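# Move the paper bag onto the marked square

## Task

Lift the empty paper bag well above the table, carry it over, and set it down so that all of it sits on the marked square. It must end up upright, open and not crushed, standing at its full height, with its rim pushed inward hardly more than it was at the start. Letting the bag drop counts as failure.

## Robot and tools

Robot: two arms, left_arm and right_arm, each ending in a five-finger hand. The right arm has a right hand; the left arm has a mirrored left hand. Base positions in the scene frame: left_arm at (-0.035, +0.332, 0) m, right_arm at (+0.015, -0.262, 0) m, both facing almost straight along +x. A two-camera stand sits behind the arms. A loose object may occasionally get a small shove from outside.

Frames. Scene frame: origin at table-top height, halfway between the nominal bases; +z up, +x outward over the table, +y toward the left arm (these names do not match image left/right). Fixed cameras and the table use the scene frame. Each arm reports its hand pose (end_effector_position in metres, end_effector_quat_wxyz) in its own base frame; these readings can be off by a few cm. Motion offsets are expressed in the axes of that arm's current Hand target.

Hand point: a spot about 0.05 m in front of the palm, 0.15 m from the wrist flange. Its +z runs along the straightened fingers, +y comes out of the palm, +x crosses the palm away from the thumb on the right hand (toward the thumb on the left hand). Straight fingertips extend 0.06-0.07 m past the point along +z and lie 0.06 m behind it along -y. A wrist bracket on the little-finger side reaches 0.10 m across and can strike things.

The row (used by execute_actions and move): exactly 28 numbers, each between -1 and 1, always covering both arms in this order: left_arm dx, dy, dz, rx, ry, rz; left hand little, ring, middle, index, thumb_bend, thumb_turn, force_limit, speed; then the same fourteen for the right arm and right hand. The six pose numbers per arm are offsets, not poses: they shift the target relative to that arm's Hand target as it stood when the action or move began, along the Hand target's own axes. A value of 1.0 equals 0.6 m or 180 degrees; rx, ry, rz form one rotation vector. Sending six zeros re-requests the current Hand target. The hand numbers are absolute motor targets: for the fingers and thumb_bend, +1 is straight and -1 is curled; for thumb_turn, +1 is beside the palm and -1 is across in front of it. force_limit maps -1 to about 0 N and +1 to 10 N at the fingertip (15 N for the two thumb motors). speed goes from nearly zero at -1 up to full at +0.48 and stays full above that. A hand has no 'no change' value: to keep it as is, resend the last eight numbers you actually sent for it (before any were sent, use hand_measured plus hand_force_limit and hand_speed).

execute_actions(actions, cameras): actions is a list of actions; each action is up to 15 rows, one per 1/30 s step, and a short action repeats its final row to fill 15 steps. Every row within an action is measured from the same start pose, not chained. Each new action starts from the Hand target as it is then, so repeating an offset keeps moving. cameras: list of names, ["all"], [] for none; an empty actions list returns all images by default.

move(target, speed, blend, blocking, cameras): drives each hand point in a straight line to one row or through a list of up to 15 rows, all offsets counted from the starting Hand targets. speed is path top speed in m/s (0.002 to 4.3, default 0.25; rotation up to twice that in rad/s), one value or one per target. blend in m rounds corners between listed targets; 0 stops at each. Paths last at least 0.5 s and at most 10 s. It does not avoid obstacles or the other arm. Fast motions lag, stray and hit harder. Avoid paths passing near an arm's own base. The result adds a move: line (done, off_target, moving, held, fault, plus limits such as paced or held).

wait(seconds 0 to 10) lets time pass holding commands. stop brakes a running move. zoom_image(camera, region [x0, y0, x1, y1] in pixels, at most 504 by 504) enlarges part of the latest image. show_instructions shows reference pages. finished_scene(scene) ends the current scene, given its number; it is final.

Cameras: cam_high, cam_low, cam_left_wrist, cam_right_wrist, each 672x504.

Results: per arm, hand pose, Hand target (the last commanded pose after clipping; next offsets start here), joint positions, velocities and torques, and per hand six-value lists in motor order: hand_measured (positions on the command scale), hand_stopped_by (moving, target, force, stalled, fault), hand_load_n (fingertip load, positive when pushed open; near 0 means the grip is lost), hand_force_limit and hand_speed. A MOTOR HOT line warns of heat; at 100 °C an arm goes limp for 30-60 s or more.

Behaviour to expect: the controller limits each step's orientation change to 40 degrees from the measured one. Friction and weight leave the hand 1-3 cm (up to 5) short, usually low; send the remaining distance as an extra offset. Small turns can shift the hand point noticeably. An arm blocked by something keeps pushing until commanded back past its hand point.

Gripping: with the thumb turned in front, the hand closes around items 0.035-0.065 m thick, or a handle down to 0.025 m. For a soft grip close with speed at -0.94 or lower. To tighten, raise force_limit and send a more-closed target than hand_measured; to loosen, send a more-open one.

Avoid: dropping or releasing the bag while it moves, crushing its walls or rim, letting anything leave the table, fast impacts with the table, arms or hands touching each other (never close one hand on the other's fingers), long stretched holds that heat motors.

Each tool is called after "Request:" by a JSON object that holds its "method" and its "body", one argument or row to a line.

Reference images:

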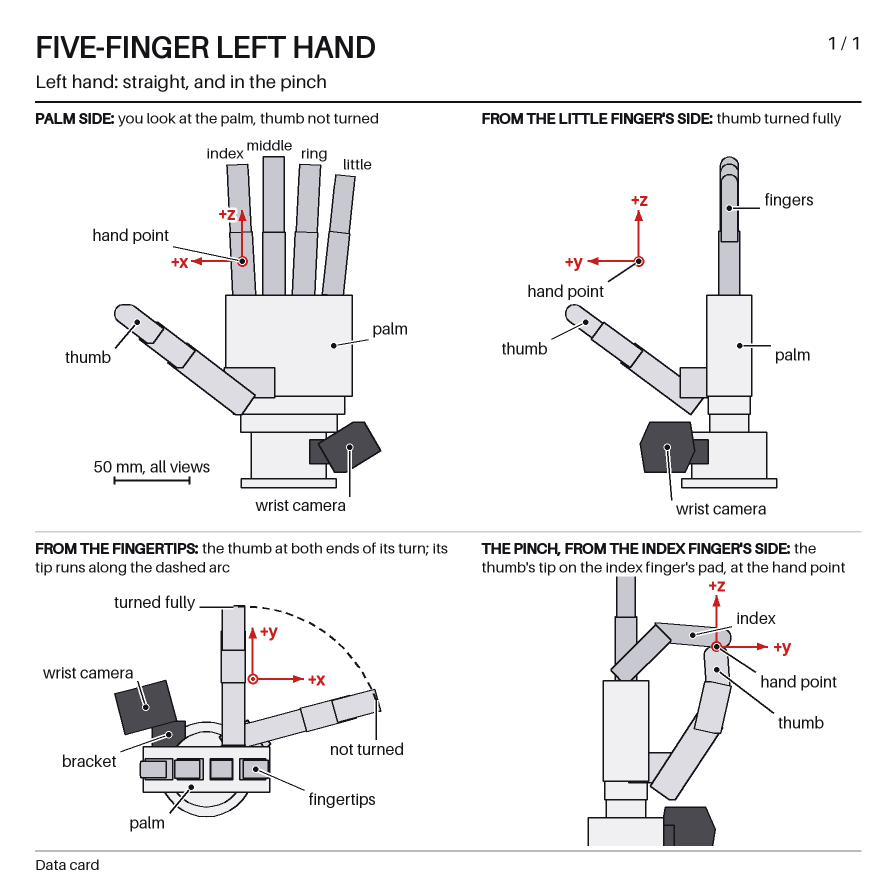

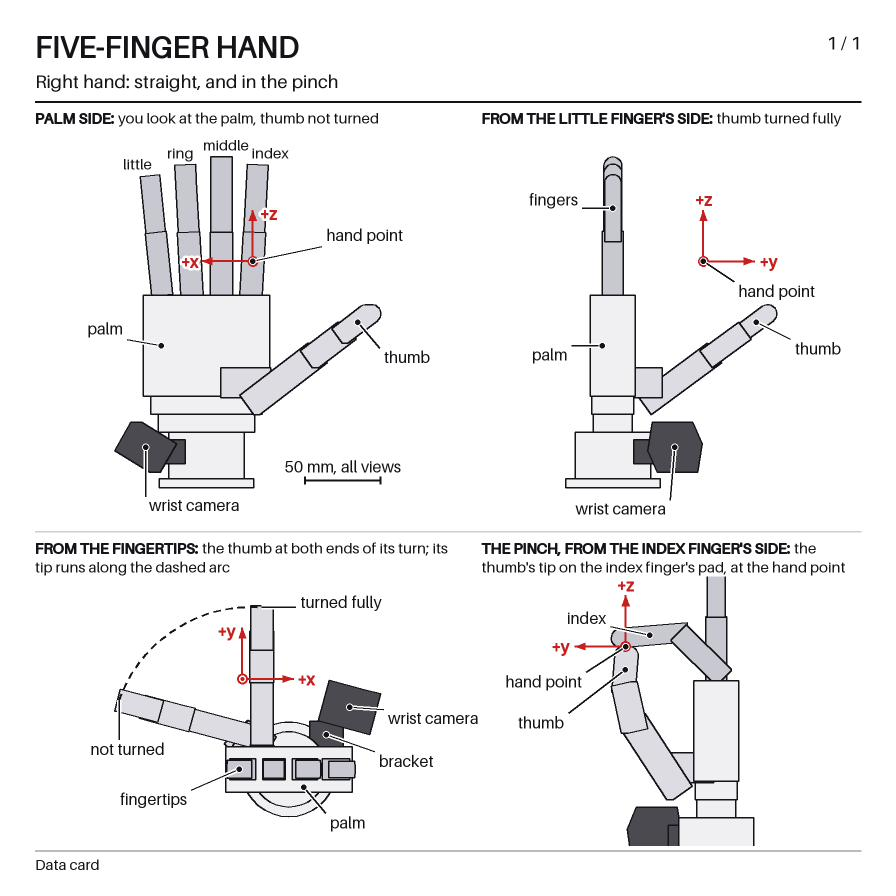

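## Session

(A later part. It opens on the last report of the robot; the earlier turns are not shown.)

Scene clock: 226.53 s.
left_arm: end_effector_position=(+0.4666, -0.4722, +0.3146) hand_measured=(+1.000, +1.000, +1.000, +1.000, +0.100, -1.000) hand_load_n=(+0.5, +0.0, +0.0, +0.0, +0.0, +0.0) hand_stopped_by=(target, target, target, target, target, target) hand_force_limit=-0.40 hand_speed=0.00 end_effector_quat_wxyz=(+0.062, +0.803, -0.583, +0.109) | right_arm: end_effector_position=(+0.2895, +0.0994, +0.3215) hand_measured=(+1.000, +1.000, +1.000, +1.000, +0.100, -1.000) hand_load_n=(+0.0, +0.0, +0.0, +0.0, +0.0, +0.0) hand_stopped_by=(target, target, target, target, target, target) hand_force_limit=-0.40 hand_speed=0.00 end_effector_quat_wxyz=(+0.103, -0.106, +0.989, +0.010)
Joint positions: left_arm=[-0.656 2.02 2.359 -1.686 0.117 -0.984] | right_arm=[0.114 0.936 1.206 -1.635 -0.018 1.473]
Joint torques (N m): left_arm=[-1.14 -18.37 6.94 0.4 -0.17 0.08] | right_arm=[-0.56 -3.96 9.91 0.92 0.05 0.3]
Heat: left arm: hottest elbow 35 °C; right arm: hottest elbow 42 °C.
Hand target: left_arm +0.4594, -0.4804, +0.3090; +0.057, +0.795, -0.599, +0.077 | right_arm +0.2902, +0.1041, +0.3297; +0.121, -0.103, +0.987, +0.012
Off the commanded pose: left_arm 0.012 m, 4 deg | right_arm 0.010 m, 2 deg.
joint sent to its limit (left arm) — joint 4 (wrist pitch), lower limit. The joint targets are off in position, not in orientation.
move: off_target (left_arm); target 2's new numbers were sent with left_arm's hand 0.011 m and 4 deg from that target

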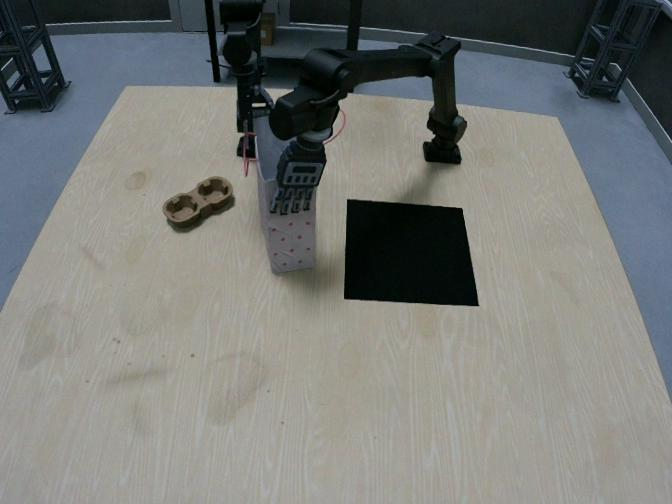

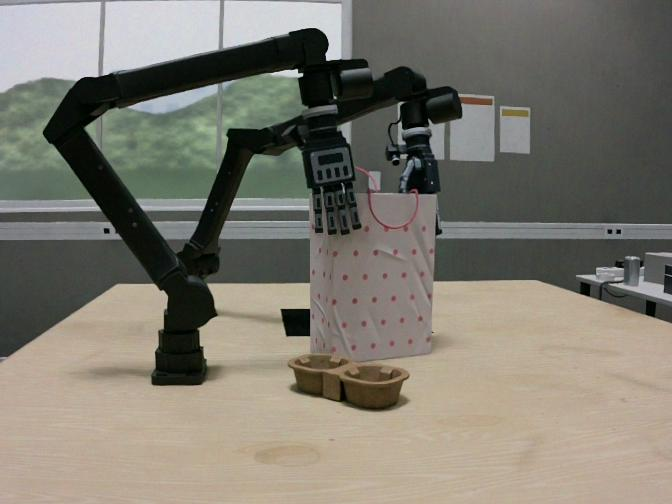

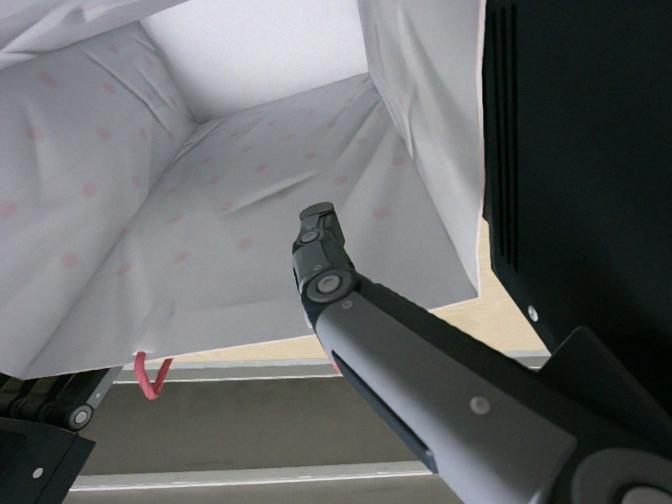

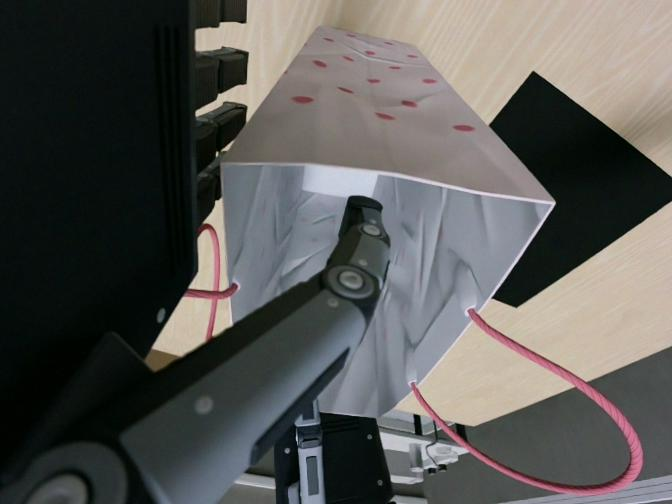

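Request:
{"method": "move", "body": {
  "target": [-0.0055,-0.0067,0.0295,0,0,0,1,1,1,1,0.1,-1,-0.4,0, -0.0065,0,0.0428,0,0,0,1,1,1,1,0.0,-1,-0.4,0],
  "speed": 0.08,
  "cameras": ["all"]
}}

Request:
{"method": "zoom_image", "body": {
  "camera": "cam_high",
  "region": [210, 70, 370, 230]
}}

Request:
{"method": "zoom_image", "body": {
  "camera": "cam_low",
  "region": [280, 100, 480, 260]
}}

Scene clock: 242.63 s.
left_arm: end_effector_position=(+0.4694, -0.4736, +0.2944) hand_measured=(+1.000, +1.000, +1.000, +1.000, +0.100, -1.000) hand_load_n=(+0.0, +0.0, +0.0, +0.0, +0.0, +0.0) hand_stopped_by=(target, target, target, target, target, target) hand_force_limit=-0.40 hand_speed=0.00 end_effector_quat_wxyz=(+0.059, +0.803, -0.586, +0.093) | right_arm: end_effector_position=(+0.2969, +0.1013, +0.3004) hand_measured=(+1.000, +1.000, +1.000, +1.000, +0.000, -1.000) hand_load_n=(+0.0, +0.0, +0.0, +0.0, +0.0, +0.0) hand_stopped_by=(target, target, target, target, target, target) hand_force_limit=-0.40 hand_speed=0.00 end_effector_quat_wxyz=(+0.108, -0.106, +0.988, +0.009)
Joint positions: left_arm=[-0.656 2.046 2.351 -1.686 0.114 -0.976] | right_arm=[0.118 0.934 1.146 -1.566 -0.016 1.477]
Joint torques (N m): left_arm=[-0.91 -19.02 7.05 0.34 -0.18 0.08] | right_arm=[-0.62 -3.31 10.07 0.95 0.05 0.3]
Heat: left arm: hottest elbow 35 °C; right arm: hottest elbow 42 °C.
Hand target: left_arm +0.4633, -0.4794, +0.2910; +0.057, +0.795, -0.599, +0.077 | right_arm +0.3000, +0.1062, +0.3057; +0.121, -0.103, +0.987, +0.012
Off the commanded pose: left_arm 0.009 m, 3 deg | right_arm 0.008 m, 2 deg.
joint sent to its limit (left arm) — joint 4 (wrist pitch), lower limit. The joint targets are off in position, not in orientation.
move: off_target (left_arm)

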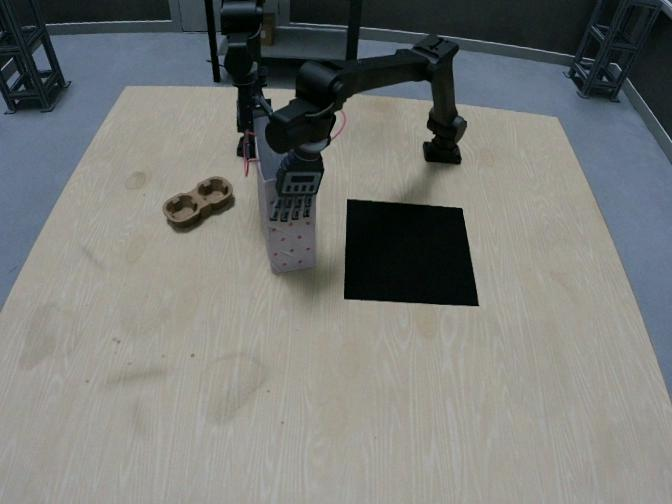

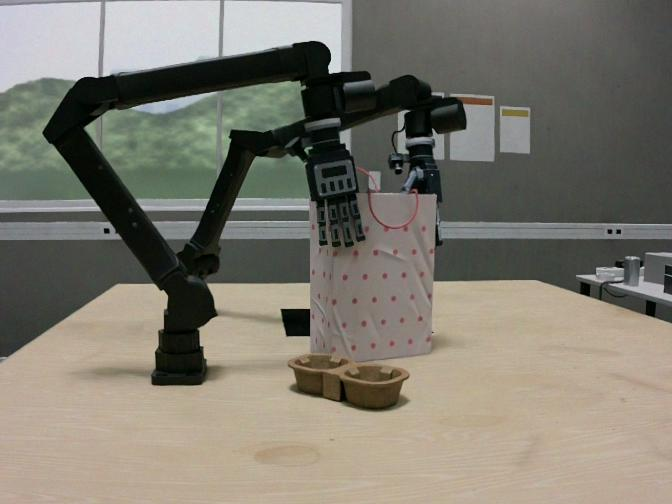

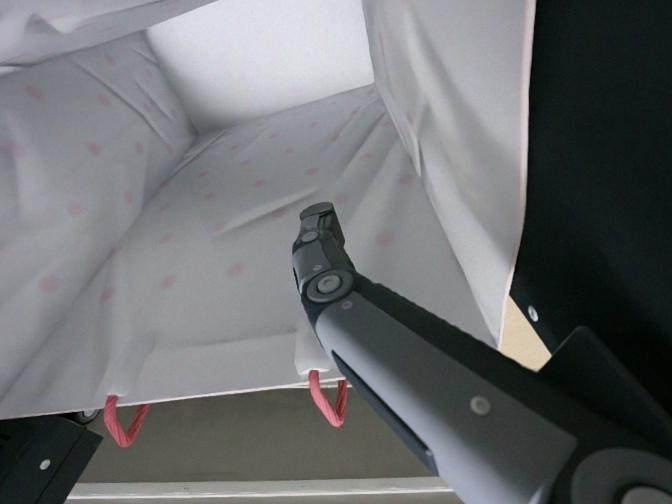

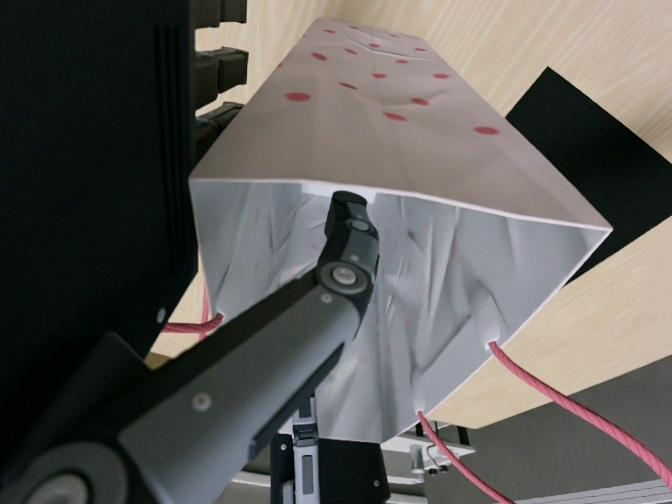

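Scaled by 3.150 from the camera's 672x504 image, which has a finer 960x720 frame.

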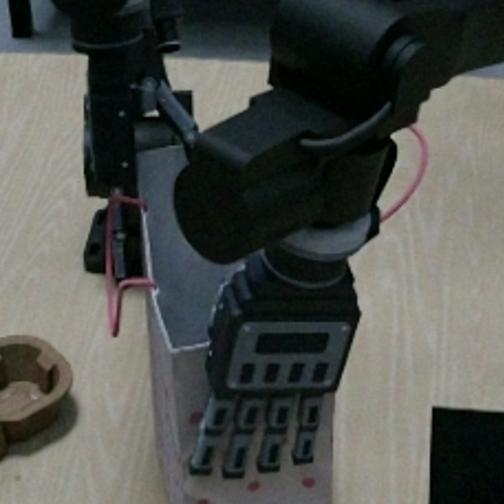

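Scaled by 2.520 from the camera's 672x504 image, which has a finer 960x720 frame.

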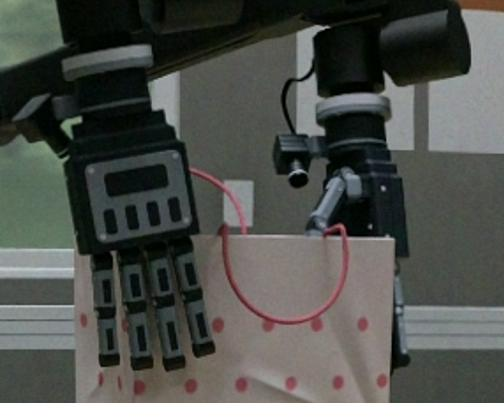

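Request:
{"method": "move", "body": {
  "target": [0,0,0,0,0,0,1,1,1,1,-1,-1,-0.75,-0.88, -0.0105,0,0.0005,0,0,0,1,1,1,1,0.0,-1,-0.4,0],
  "speed": 0.08,
  "cameras": []
}}

Request:
{"method": "wait", "body": {
  "seconds": 2,
  "cameras": ["all"]
}}

Request:
{"method": "zoom_image", "body": {
  "camera": "cam_high",
  "region": [210, 70, 370, 290]
}}

Scene clock: 261.30 s.
left_arm: end_effector_position=(+0.4653, -0.4768, +0.2943) hand_measured=(+1.000, +1.000, +1.000, +1.000, -0.812, -1.000) hand_load_n=(+0.0, +0.0, +0.0, +0.0, +2.0, +0.0) hand_stopped_by=(target, target, target, target, force, target) hand_force_limit=-0.75 hand_speed=-0.88 end_effector_quat_wxyz=(+0.059, +0.798, -0.593, +0.093) | right_arm: end_effector_position=(+0.2980, +0.1018, +0.3008) hand_measured=(+1.000, +1.000, +1.000, +1.000, +0.000, -1.000) hand_load_n=(+0.0, +0.0, +0.0, +0.0, +0.0, +0.0) hand_stopped_by=(target, target, target, target, target, target) hand_force_limit=-0.40 hand_speed=0.00 end_effector_quat_wxyz=(+0.111, -0.106, +0.988, +0.010)
Joint positions: left_arm=[-0.663 2.046 2.351 -1.686 0.114 -0.967] | right_arm=[0.12 0.934 1.146 -1.561 -0.016 1.479]
Joint torques (N m): left_arm=[-0.79 -19.14 7.06 0.32 -0.17 0.08] | right_arm=[-0.56 -2.08 11.17 0.95 0.04 0.3]
Heat: left arm: hottest shoulder 34 °C; right arm: hottest elbow 43 °C.
Hand target: left_arm +0.4633, -0.4794, +0.2910; +0.057, +0.795, -0.599, +0.077 | right_arm +0.3061, +0.1074, +0.3070; +0.121, -0.103, +0.987, +0.012
Off the commanded pose: left_arm 0.005 m, 2 deg | right_arm 0.012 m, 1 deg.
joint sent to its limit (left arm) — joint 4 (wrist pitch), lower limit.
move: moving (left_arm; no rest 5 s after the path's end), off_target (right_arm)
No camera images: "cameras" was empty.

Scene clock: 263.30 s.
left_arm: end_effector_position=(+0.4660, -0.4760, +0.2943) hand_measured=(+1.000, +1.000, +1.000, +1.000, -0.812, -1.000) hand_load_n=(+0.0, +0.0, +0.0, +0.0, +2.0, +0.0) hand_stopped_by=(target, target, target, target, force, target) hand_force_limit=-0.75 hand_speed=-0.88 end_effector_quat_wxyz=(+0.059, +0.798, -0.593, +0.093) | right_arm: end_effector_position=(+0.2980, +0.1018, +0.3008) hand_measured=(+1.000, +1.000, +1.000, +1.000, +0.000, -1.000) hand_load_n=(+0.0, +0.0, +0.0, +0.0, +0.0, +0.0) hand_stopped_by=(target, target, target, target, target, target) hand_force_limit=-0.40 hand_speed=0.00 end_effector_quat_wxyz=(+0.111, -0.106, +0.988, +0.010)
Joint positions: left_arm=[-0.662 2.046 2.351 -1.686 0.114 -0.965] | right_arm=[0.12 0.934 1.146 -1.561 -0.016 1.479]
Joint torques (N m): left_arm=[-0.85 -19.02 7.06 0.32 -0.17 0.07] | right_arm=[-0.62 -2.08 11.17 0.95 0.04 0.3]
Heat: left arm: hottest shoulder 34 °C; right arm: hottest elbow 43 °C.
Hand target: left_arm +0.4633, -0.4794, +0.2910; +0.057, +0.795, -0.599, +0.077 | right_arm +0.3061, +0.1074, +0.3070; +0.121, -0.103, +0.987, +0.012
Off the commanded pose: left_arm 0.005 m, 2 deg | right_arm 0.012 m, 1 deg.
wait: 2.00 s; at rest by 0.17 s

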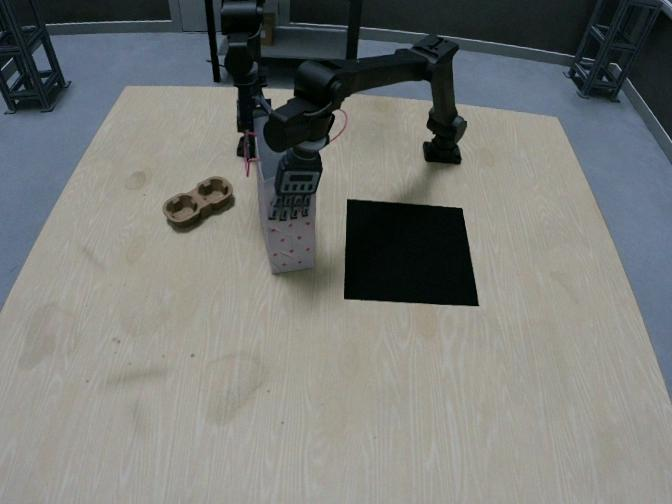

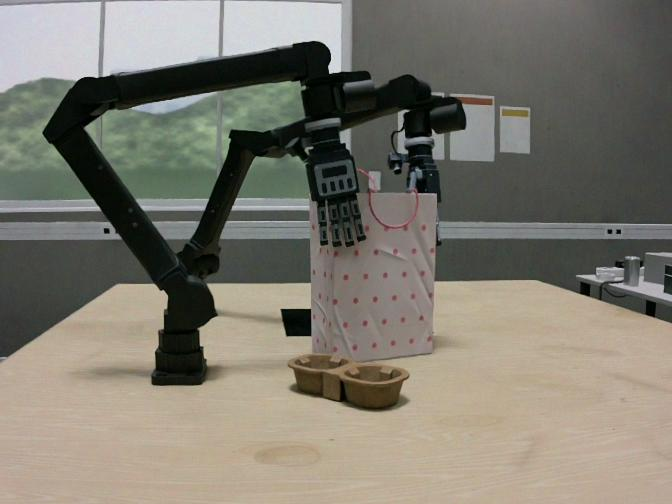

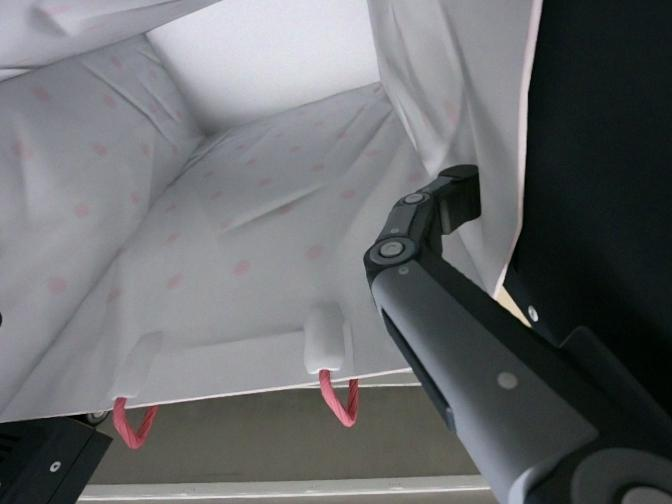

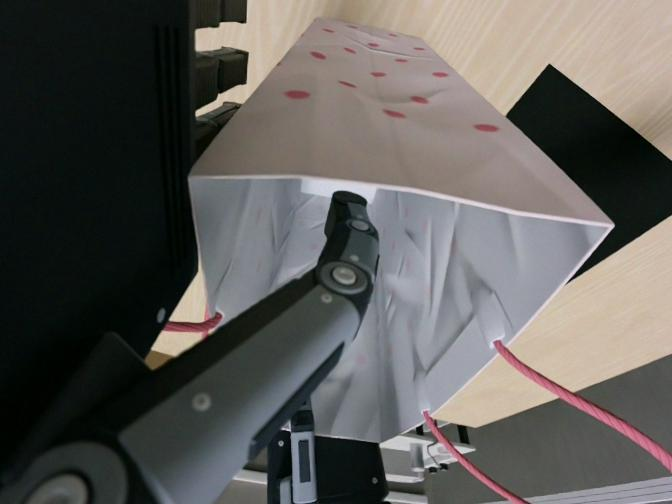

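Scaled by 2.291 from the camera's 672x504 image, which has a finer 960x720 frame.

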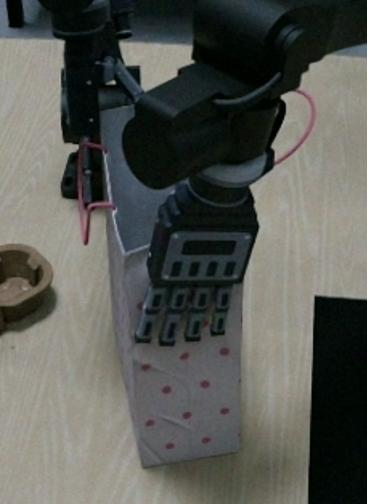

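Request:
{"method": "move", "body": {
  "target": [0,0,0,0,0,0,1,1,1,1,-1,-1,-0.75,-0.88, -0.0085,0,0.0,0,0,0,1,1,1,1,0.0,-1,-0.4,0],
  "speed": 0.08,
  "cameras": ["cam_low","cam_right_wrist"]
}}

Scene clock: 266.80 s.
left_arm: end_effector_position=(+0.4660, -0.4760, +0.2943) hand_measured=(+1.000, +1.000, +1.000, +1.000, -0.812, -1.000) hand_load_n=(+0.0, +0.0, +0.0, +0.0, +2.0, +0.0) hand_stopped_by=(target, target, target, target, force, target) hand_force_limit=-0.75 hand_speed=-0.88 end_effector_quat_wxyz=(+0.059, +0.798, -0.593, +0.093) | right_arm: end_effector_position=(+0.3008, +0.1023, +0.2974) hand_measured=(+1.000, +1.000, +1.000, +1.000, +0.000, -1.000) hand_load_n=(+0.0, +0.0, +0.0, +0.0, +0.0, +0.0) hand_stopped_by=(target, target, target, target, target, target) hand_force_limit=-0.40 hand_speed=0.00 end_effector_quat_wxyz=(+0.106, -0.106, +0.989, +0.009)
Joint positions: left_arm=[-0.662 2.046 2.351 -1.686 0.114 -0.965] | right_arm=[0.121 0.947 1.146 -1.558 -0.015 1.48]
Joint torques (N m): left_arm=[-0.91 -19.08 7.04 0.32 -0.17 0.08] | right_arm=[-0.56 -2.14 12.11 0.94 0.04 0.3]
Heat: left arm: hottest shoulder 34 °C; right arm: hottest elbow 43 °C.
Hand target: left_arm +0.4633, -0.4794, +0.2910; +0.057, +0.795, -0.599, +0.077 | right_arm +0.3109, +0.1085, +0.3082; +0.121, -0.103, +0.987, +0.012
Off the commanded pose: left_arm 0.005 m, 2 deg | right_arm 0.016 m, 2 deg.
joint sent to its limit (left arm) — joint 4 (wrist pitch), lower limit. The joint targets are off in position, not in orientation.
move: off_target (right_arm)
Images, in order (width x height): cam_low 672x504, cam_right_wrist 672x504.

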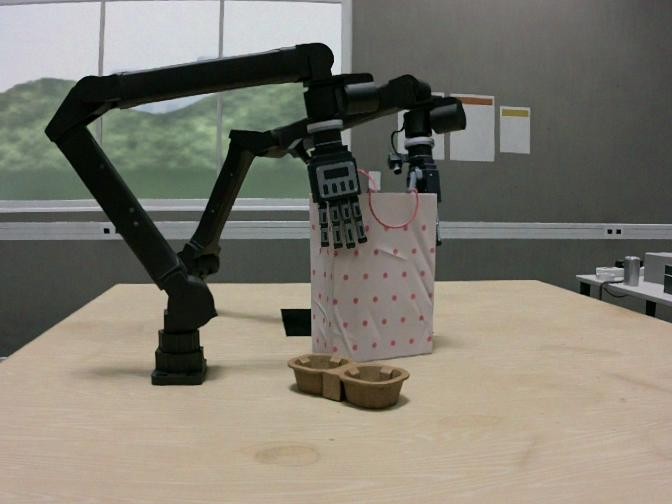

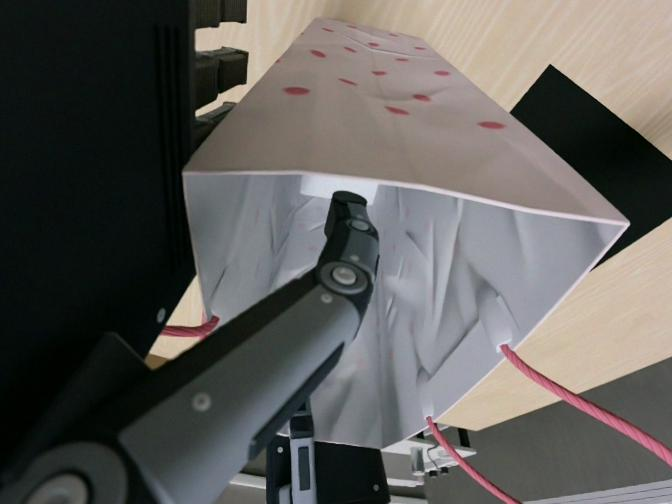

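Request:
{"method": "move", "body": {
  "target": [0,0,0,0,0,0,1,1,1,1,-1,-1,-0.75,-0.88, 0,0,0,0,0,0,1,1,1,1,-1,-1,-0.75,-0.88],
  "speed": 0.08,
  "cameras": []
}}

Request:
{"method": "wait", "body": {
  "seconds": 1,
  "cameras": ["all"]
}}

Scene clock: 275.93 s.
left_arm: end_effector_position=(+0.4645, -0.4774, +0.2943) hand_measured=(+1.000, +1.000, +1.000, +1.000, -0.812, -1.000) hand_load_n=(+0.0, +0.0, +0.0, +0.0, +1.5, +0.0) hand_stopped_by=(target, target, target, target, force, target) hand_force_limit=-0.75 hand_speed=-0.88 end_effector_quat_wxyz=(+0.059, +0.797, -0.594, +0.093) | right_arm: end_effector_position=(+0.3008, +0.1023, +0.2974) hand_measured=(+1.000, +1.000, +1.000, +1.000, -0.844, -1.000) hand_load_n=(+0.0, +0.0, -0.5, +0.0, +1.5, +0.5) hand_stopped_by=(target, target, target, target, moving, target) hand_force_limit=-0.75 hand_speed=-0.88 end_effector_quat_wxyz=(+0.106, -0.106, +0.989, +0.009)
Joint positions: left_arm=[-0.665 2.046 2.351 -1.686 0.114 -0.965] | right_arm=[0.121 0.947 1.146 -1.558 -0.015 1.48]
Joint torques (N m): left_arm=[-0.56 -19.02 7.05 0.35 -0.18 0.07] | right_arm=[-0.91 -2.14 12.12 0.94 0.05 0.29]
Heat: left arm: hottest shoulder 35 °C; right arm: hottest elbow 44 °C.
Hand target: left_arm +0.4633, -0.4794, +0.2910; +0.057, +0.795, -0.599, +0.077 | right_arm +0.3109, +0.1085, +0.3082; +0.121, -0.103, +0.987, +0.012
Off the commanded pose: left_arm 0.004 m, 2 deg | right_arm 0.016 m, 2 deg.
joint sent to its limit (left arm) — joint 4 (wrist pitch), lower limit.
move: moving (right_arm; no rest 5 s after the path's end)
No camera images: "cameras" was empty.

Scene clock: 276.93 s.
left_arm: end_effector_position=(+0.4645, -0.4774, +0.2943) hand_measured=(+1.000, +1.000, +1.000, +1.000, -0.812, -1.000) hand_load_n=(+0.0, +0.0, +0.0, +0.0, +1.5, +0.0) hand_stopped_by=(target, target, target, target, force, target) hand_force_limit=-0.75 hand_speed=-0.88 end_effector_quat_wxyz=(+0.059, +0.797, -0.594, +0.093) | right_arm: end_effector_position=(+0.3006, +0.1028, +0.2974) hand_measured=(+1.000, +1.000, +1.000, +1.000, -0.856, -1.000) hand_load_n=(+0.0, +0.0, +0.0, +0.0, +2.0, +0.0) hand_stopped_by=(target, target, target, target, force, target) hand_force_limit=-0.75 hand_speed=-0.88 end_effector_quat_wxyz=(+0.106, -0.107, +0.989, +0.009)
Joint positions: left_arm=[-0.665 2.046 2.351 -1.686 0.114 -0.965] | right_arm=[0.123 0.947 1.146 -1.558 -0.015 1.48]
Joint torques (N m): left_arm=[-0.97 -19.08 7.06 0.32 -0.18 0.08] | right_arm=[-0.62 -2.14 12.11 0.94 0.05 0.3]
Heat: left arm: hottest shoulder 35 °C; right arm: hottest elbow 44 °C.
Hand target: left_arm +0.4633, -0.4794, +0.2910; +0.057, +0.795, -0.599, +0.077 | right_arm +0.3109, +0.1085, +0.3082; +0.121, -0.103, +0.987, +0.012
Off the commanded pose: left_arm 0.004 m, 2 deg | right_arm 0.016 m, 2 deg.
wait: 1.00 s; at rest by 0.20 s

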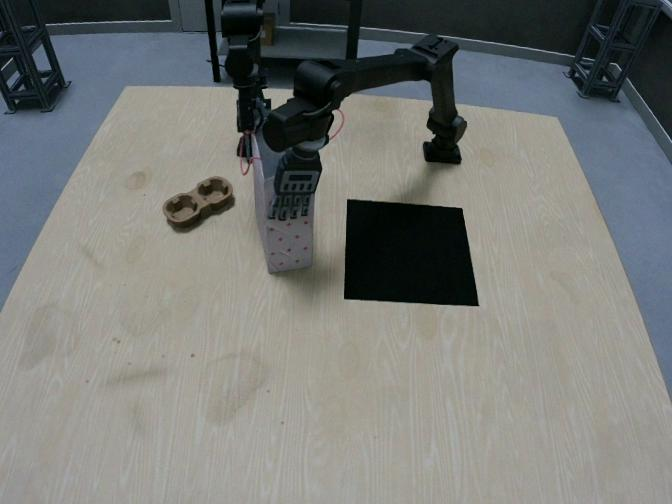

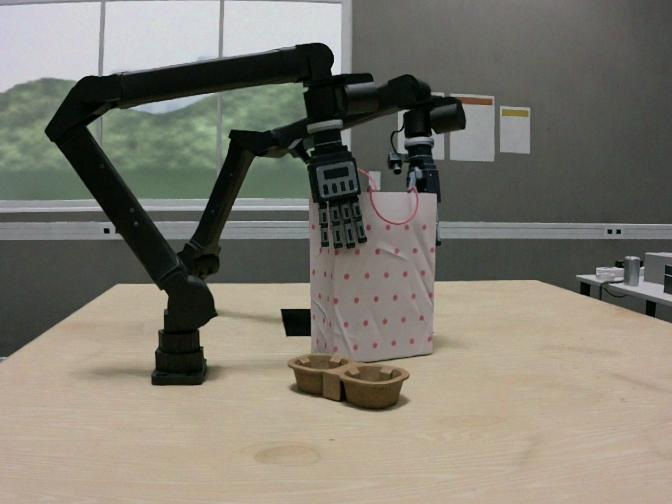

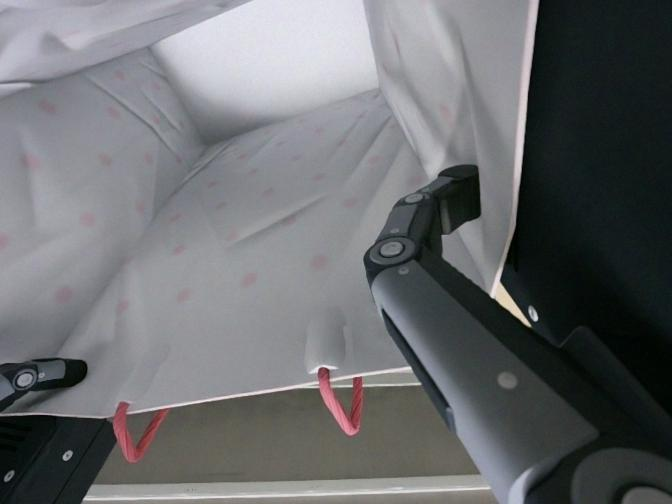

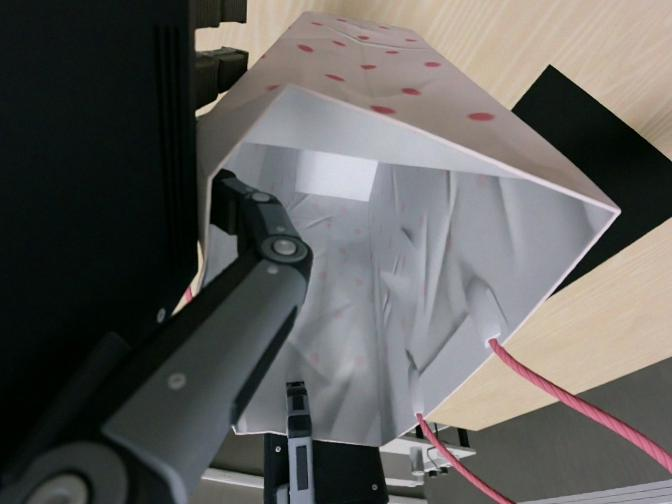

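Request:
{"method": "zoom_image", "body": {
  "camera": "cam_right_wrist",
  "region": [170, 50, 470, 350]
}}

Request:
{"method": "zoom_image", "body": {
  "camera": "cam_high",
  "region": [210, 70, 370, 290]
}}

Request:
{"method": "zoom_image", "body": {
  "camera": "cam_low",
  "region": [280, 150, 460, 380]
}}

Scaled by 1.680 from the camera's 672x504 image, which has a finer 960x720 frame.

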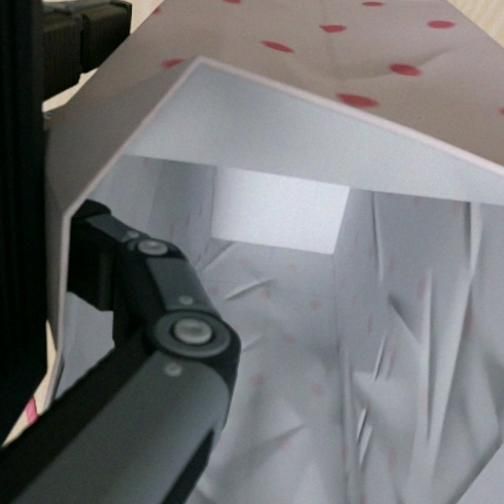

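Scaled by 2.291 from the camera's 672x504 image, which has a finer 960x720 frame.

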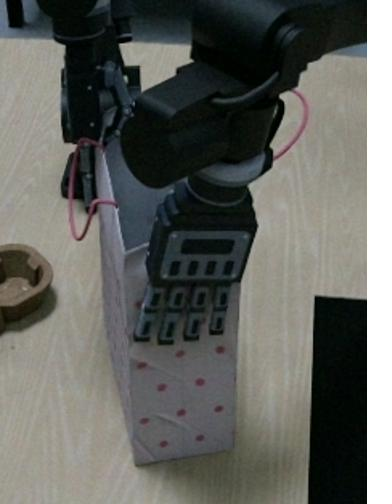

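Scaled by 2.191 from the camera's 672x504 image, which has a finer 960x720 frame.

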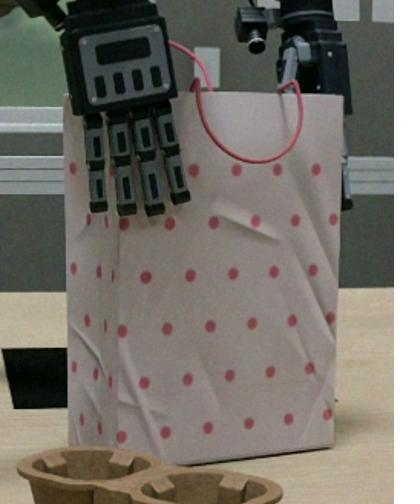

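Request:
{"method": "move", "body": {
  "target": [0.0111,0,-0.0573,0,0,0,1,1,1,1,-1,-1,-0.75,-0.88, -0.0121,0,-0.0485,0,0,0,1,1,1,1,-1,-1,-0.75,-0.88],
  "speed": 0.06,
  "cameras": ["all"]
}}

Scene clock: 289.63 s.
left_arm: end_effector_position=(+0.4641, -0.4778, +0.2945) hand_measured=(+1.000, +1.000, +1.000, +1.000, -0.812, -1.000) hand_load_n=(+0.0, +0.0, +0.0, +0.0, +1.0, -0.5) hand_stopped_by=(target, target, target, target, force, target) hand_force_limit=-0.75 hand_speed=-0.88 end_effector_quat_wxyz=(+0.061, +0.797, -0.594, +0.093) | right_arm: end_effector_position=(+0.3014, +0.1024, +0.3140) hand_measured=(+1.000, +1.000, +1.000, +1.000, -0.856, -1.000) hand_load_n=(-0.5, +0.0, +0.0, +0.0, +2.0, +0.5) hand_stopped_by=(target, target, target, target, force, target) hand_force_limit=-0.75 hand_speed=-0.88 end_effector_quat_wxyz=(+0.100, -0.106, +0.989, +0.009)
Joint positions: left_arm=[-0.665 2.046 2.351 -1.686 0.117 -0.965] | right_arm=[0.121 0.966 1.205 -1.609 -0.015 1.48]
Joint torques (N m): left_arm=[-0.73 -21.66 9.48 0.32 0 -0.05] | right_arm=[-0.62 -2.37 14.84 0.03 0.02 0.29]
Heat: left arm: hottest shoulder 35 °C; right arm: hottest elbow 44 °C.
Hand target: left_arm +0.4633, -0.4794, +0.3260; +0.057, +0.795, -0.599, +0.077 | right_arm +0.3109, +0.1085, +0.3382; +0.121, -0.103, +0.987, +0.012
Off the commanded pose: left_arm 0.032 m, 2 deg | right_arm 0.027 m, 3 deg.
joint sent to its limit (left arm) — joint 4 (wrist pitch), lower limit. The joint targets are off in position and orientation.
move: off_target (left_arm, right_arm)

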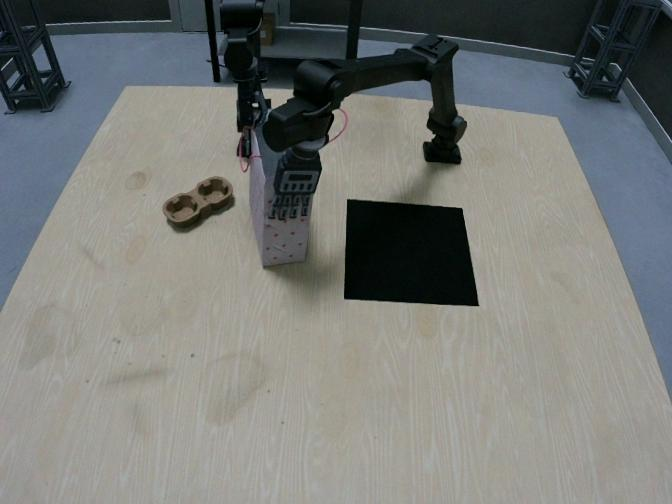

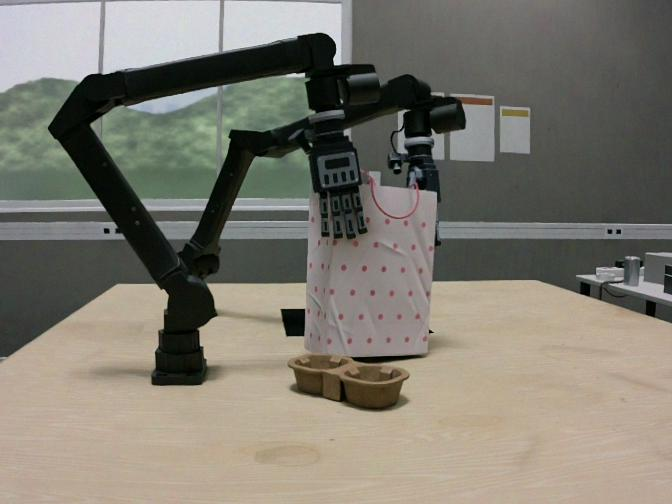

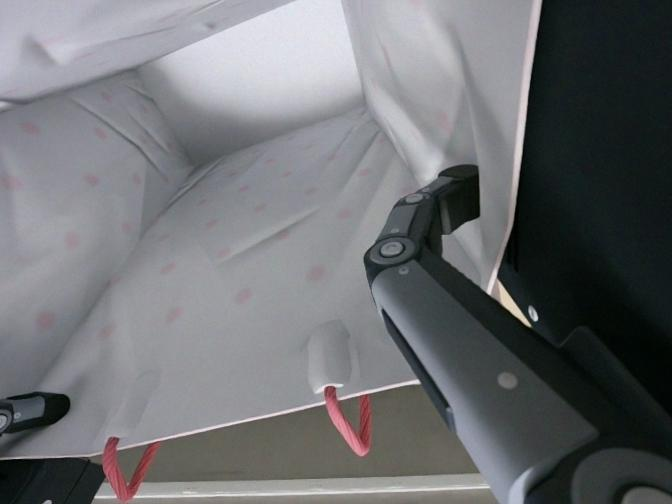

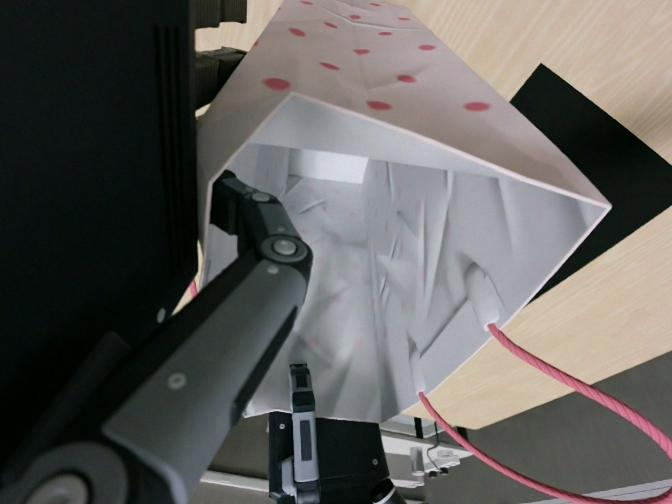

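Request:
{"method": "move", "body": {
  "target": [0.0063,0,-0.0327,0,0,0,1,1,1,1,-1,-1,-0.75,-0.88, 0,0,0,0,0,0,1,1,1,1,-1,-1,-0.75,-0.88],
  "speed": 0.06,
  "cameras": ["cam_low"]
}}

Scene clock: 293.00 s.
left_arm: end_effector_position=(+0.4631, -0.4765, +0.3017) hand_measured=(+1.000, +1.000, +1.000, +1.000, -0.812, -1.000) hand_load_n=(+0.0, +0.0, +0.0, +0.0, +1.5, +0.0) hand_stopped_by=(target, target, target, target, force, target) hand_force_limit=-0.75 hand_speed=-0.88 end_effector_quat_wxyz=(+0.063, +0.797, -0.593, +0.098) | right_arm: end_effector_position=(+0.3014, +0.1024, +0.3140) hand_measured=(+1.000, +1.000, +1.000, +1.000, -0.856, -1.000) hand_load_n=(+0.0, +0.0, +0.0, +0.0, +2.0, +0.5) hand_stopped_by=(target, target, target, target, force, target) hand_force_limit=-0.75 hand_speed=-0.88 end_effector_quat_wxyz=(+0.100, -0.106, +0.989, +0.009)
Joint positions: left_arm=[-0.663 2.036 2.351 -1.686 0.12 -0.967] | right_arm=[0.121 0.966 1.205 -1.609 -0.015 1.48]
Joint torques (N m): left_arm=[-0.56 -22.18 10.92 0.34 0.05 -0.11] | right_arm=[-0.62 -2.37 14.84 0.03 0.02 0.29]
Heat: left arm: hottest shoulder 36 °C; right arm: hottest elbow 44 °C.
Hand target: left_arm +0.4632, -0.4793, +0.3460; +0.057, +0.795, -0.599, +0.077 | right_arm +0.3109, +0.1085, +0.3382; +0.121, -0.103, +0.987, +0.012
Off the commanded pose: left_arm 0.044 m, 3 deg | right_arm 0.027 m, 3 deg.
joint sent to its limit (left arm) — joint 4 (wrist pitch), lower limit. The joint targets are off in position and orientation.
move: off_target (left_arm, right_arm)
Images, in order (width x height): cam_low 672x504.

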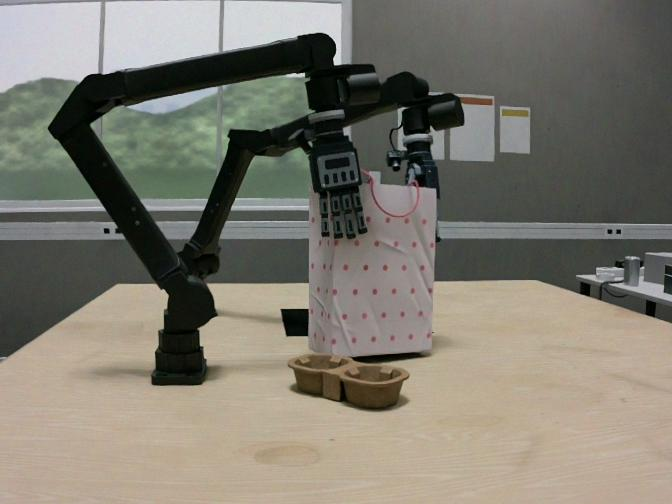

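Request:
{"method": "move", "body": {
  "target": [0.0143,0,-0.0737,0,0,0,1,1,1,1,-1,-1,-0.75,-0.88, -0.0121,0,-0.0485,0,0,0,1,1,1,1,-1,-1,-0.75,-0.88],
  "speed": 0.06,
  "cameras": ["all"]
}}

Scene clock: 297.40 s.
left_arm: end_effector_position=(+0.4661, -0.4755, +0.3406) hand_measured=(+1.000, +1.000, +1.000, +1.000, -0.812, -1.000) hand_load_n=(+0.0, +0.0, +0.0, +0.0, +1.5, +0.5) hand_stopped_by=(target, target, target, target, force, target) hand_force_limit=-0.75 hand_speed=-0.88 end_effector_quat_wxyz=(+0.070, +0.799, -0.582, +0.135) | right_arm: end_effector_position=(+0.3028, +0.1025, +0.3479) hand_measured=(+1.000, +1.000, +1.000, +1.000, -0.856, -1.000) hand_load_n=(+0.0, +0.0, +0.0, +0.0, +2.0, +0.0) hand_stopped_by=(target, target, target, target, force, target) hand_force_limit=-0.75 hand_speed=-0.88 end_effector_quat_wxyz=(+0.104, -0.106, +0.989, +0.009)
Joint positions: left_arm=[-0.656 2.006 2.397 -1.686 0.132 -0.987] | right_arm=[0.121 0.988 1.308 -1.681 -0.015 1.48]
Joint torques (N m): left_arm=[-0.15 -21.6 11.81 0.49 0.1 -0.11] | right_arm=[-0.62 -2.26 14.17 -0.01 0.02 0.29]
Heat: left arm: hottest shoulder 35 °C; right arm: hottest elbow 44 °C.
Hand target: left_arm +0.4632, -0.4793, +0.3911; +0.057, +0.795, -0.599, +0.077 | right_arm +0.3109, +0.1085, +0.3682; +0.121, -0.103, +0.987, +0.012
Off the commanded pose: left_arm 0.051 m, 7 deg | right_arm 0.023 m, 2 deg.
joint sent to its limit (left arm) — joint 4 (wrist pitch), lower limit. The joint targets are off in position and orientation.
move: off_target (left_arm, right_arm)

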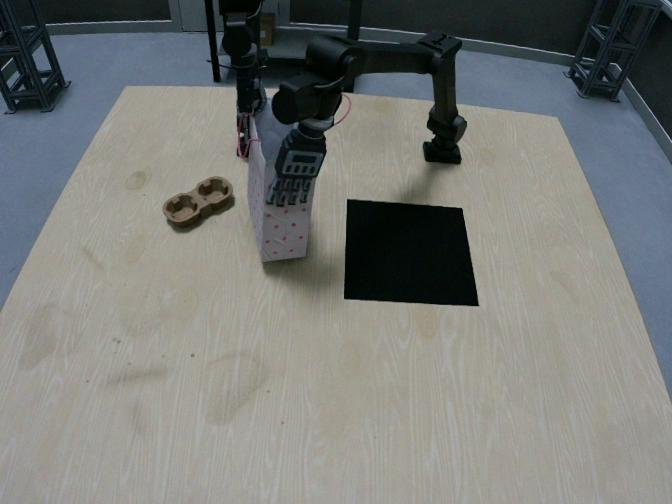

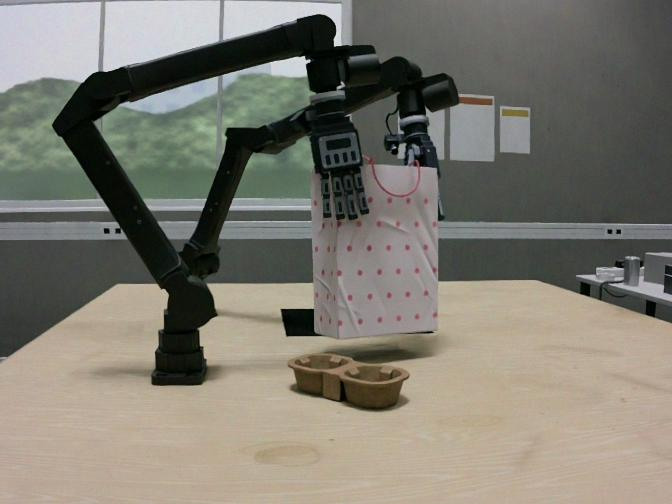

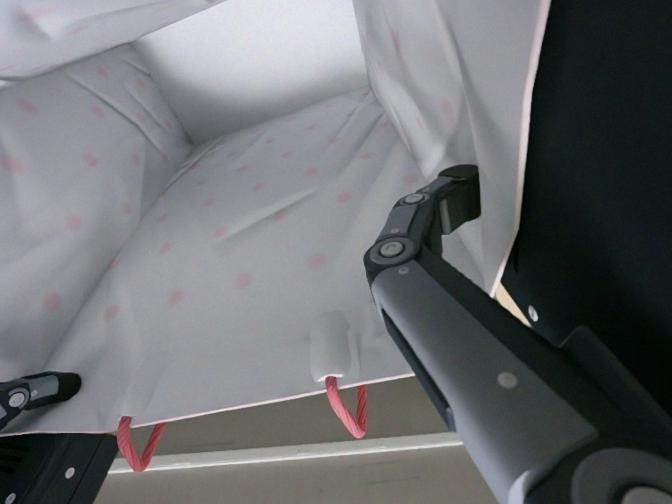

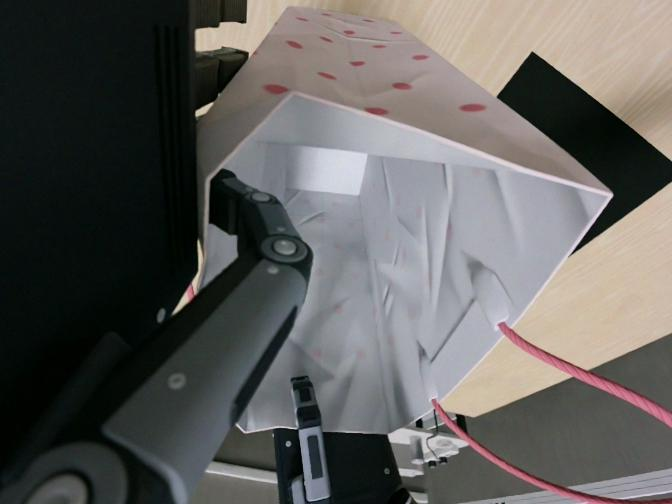

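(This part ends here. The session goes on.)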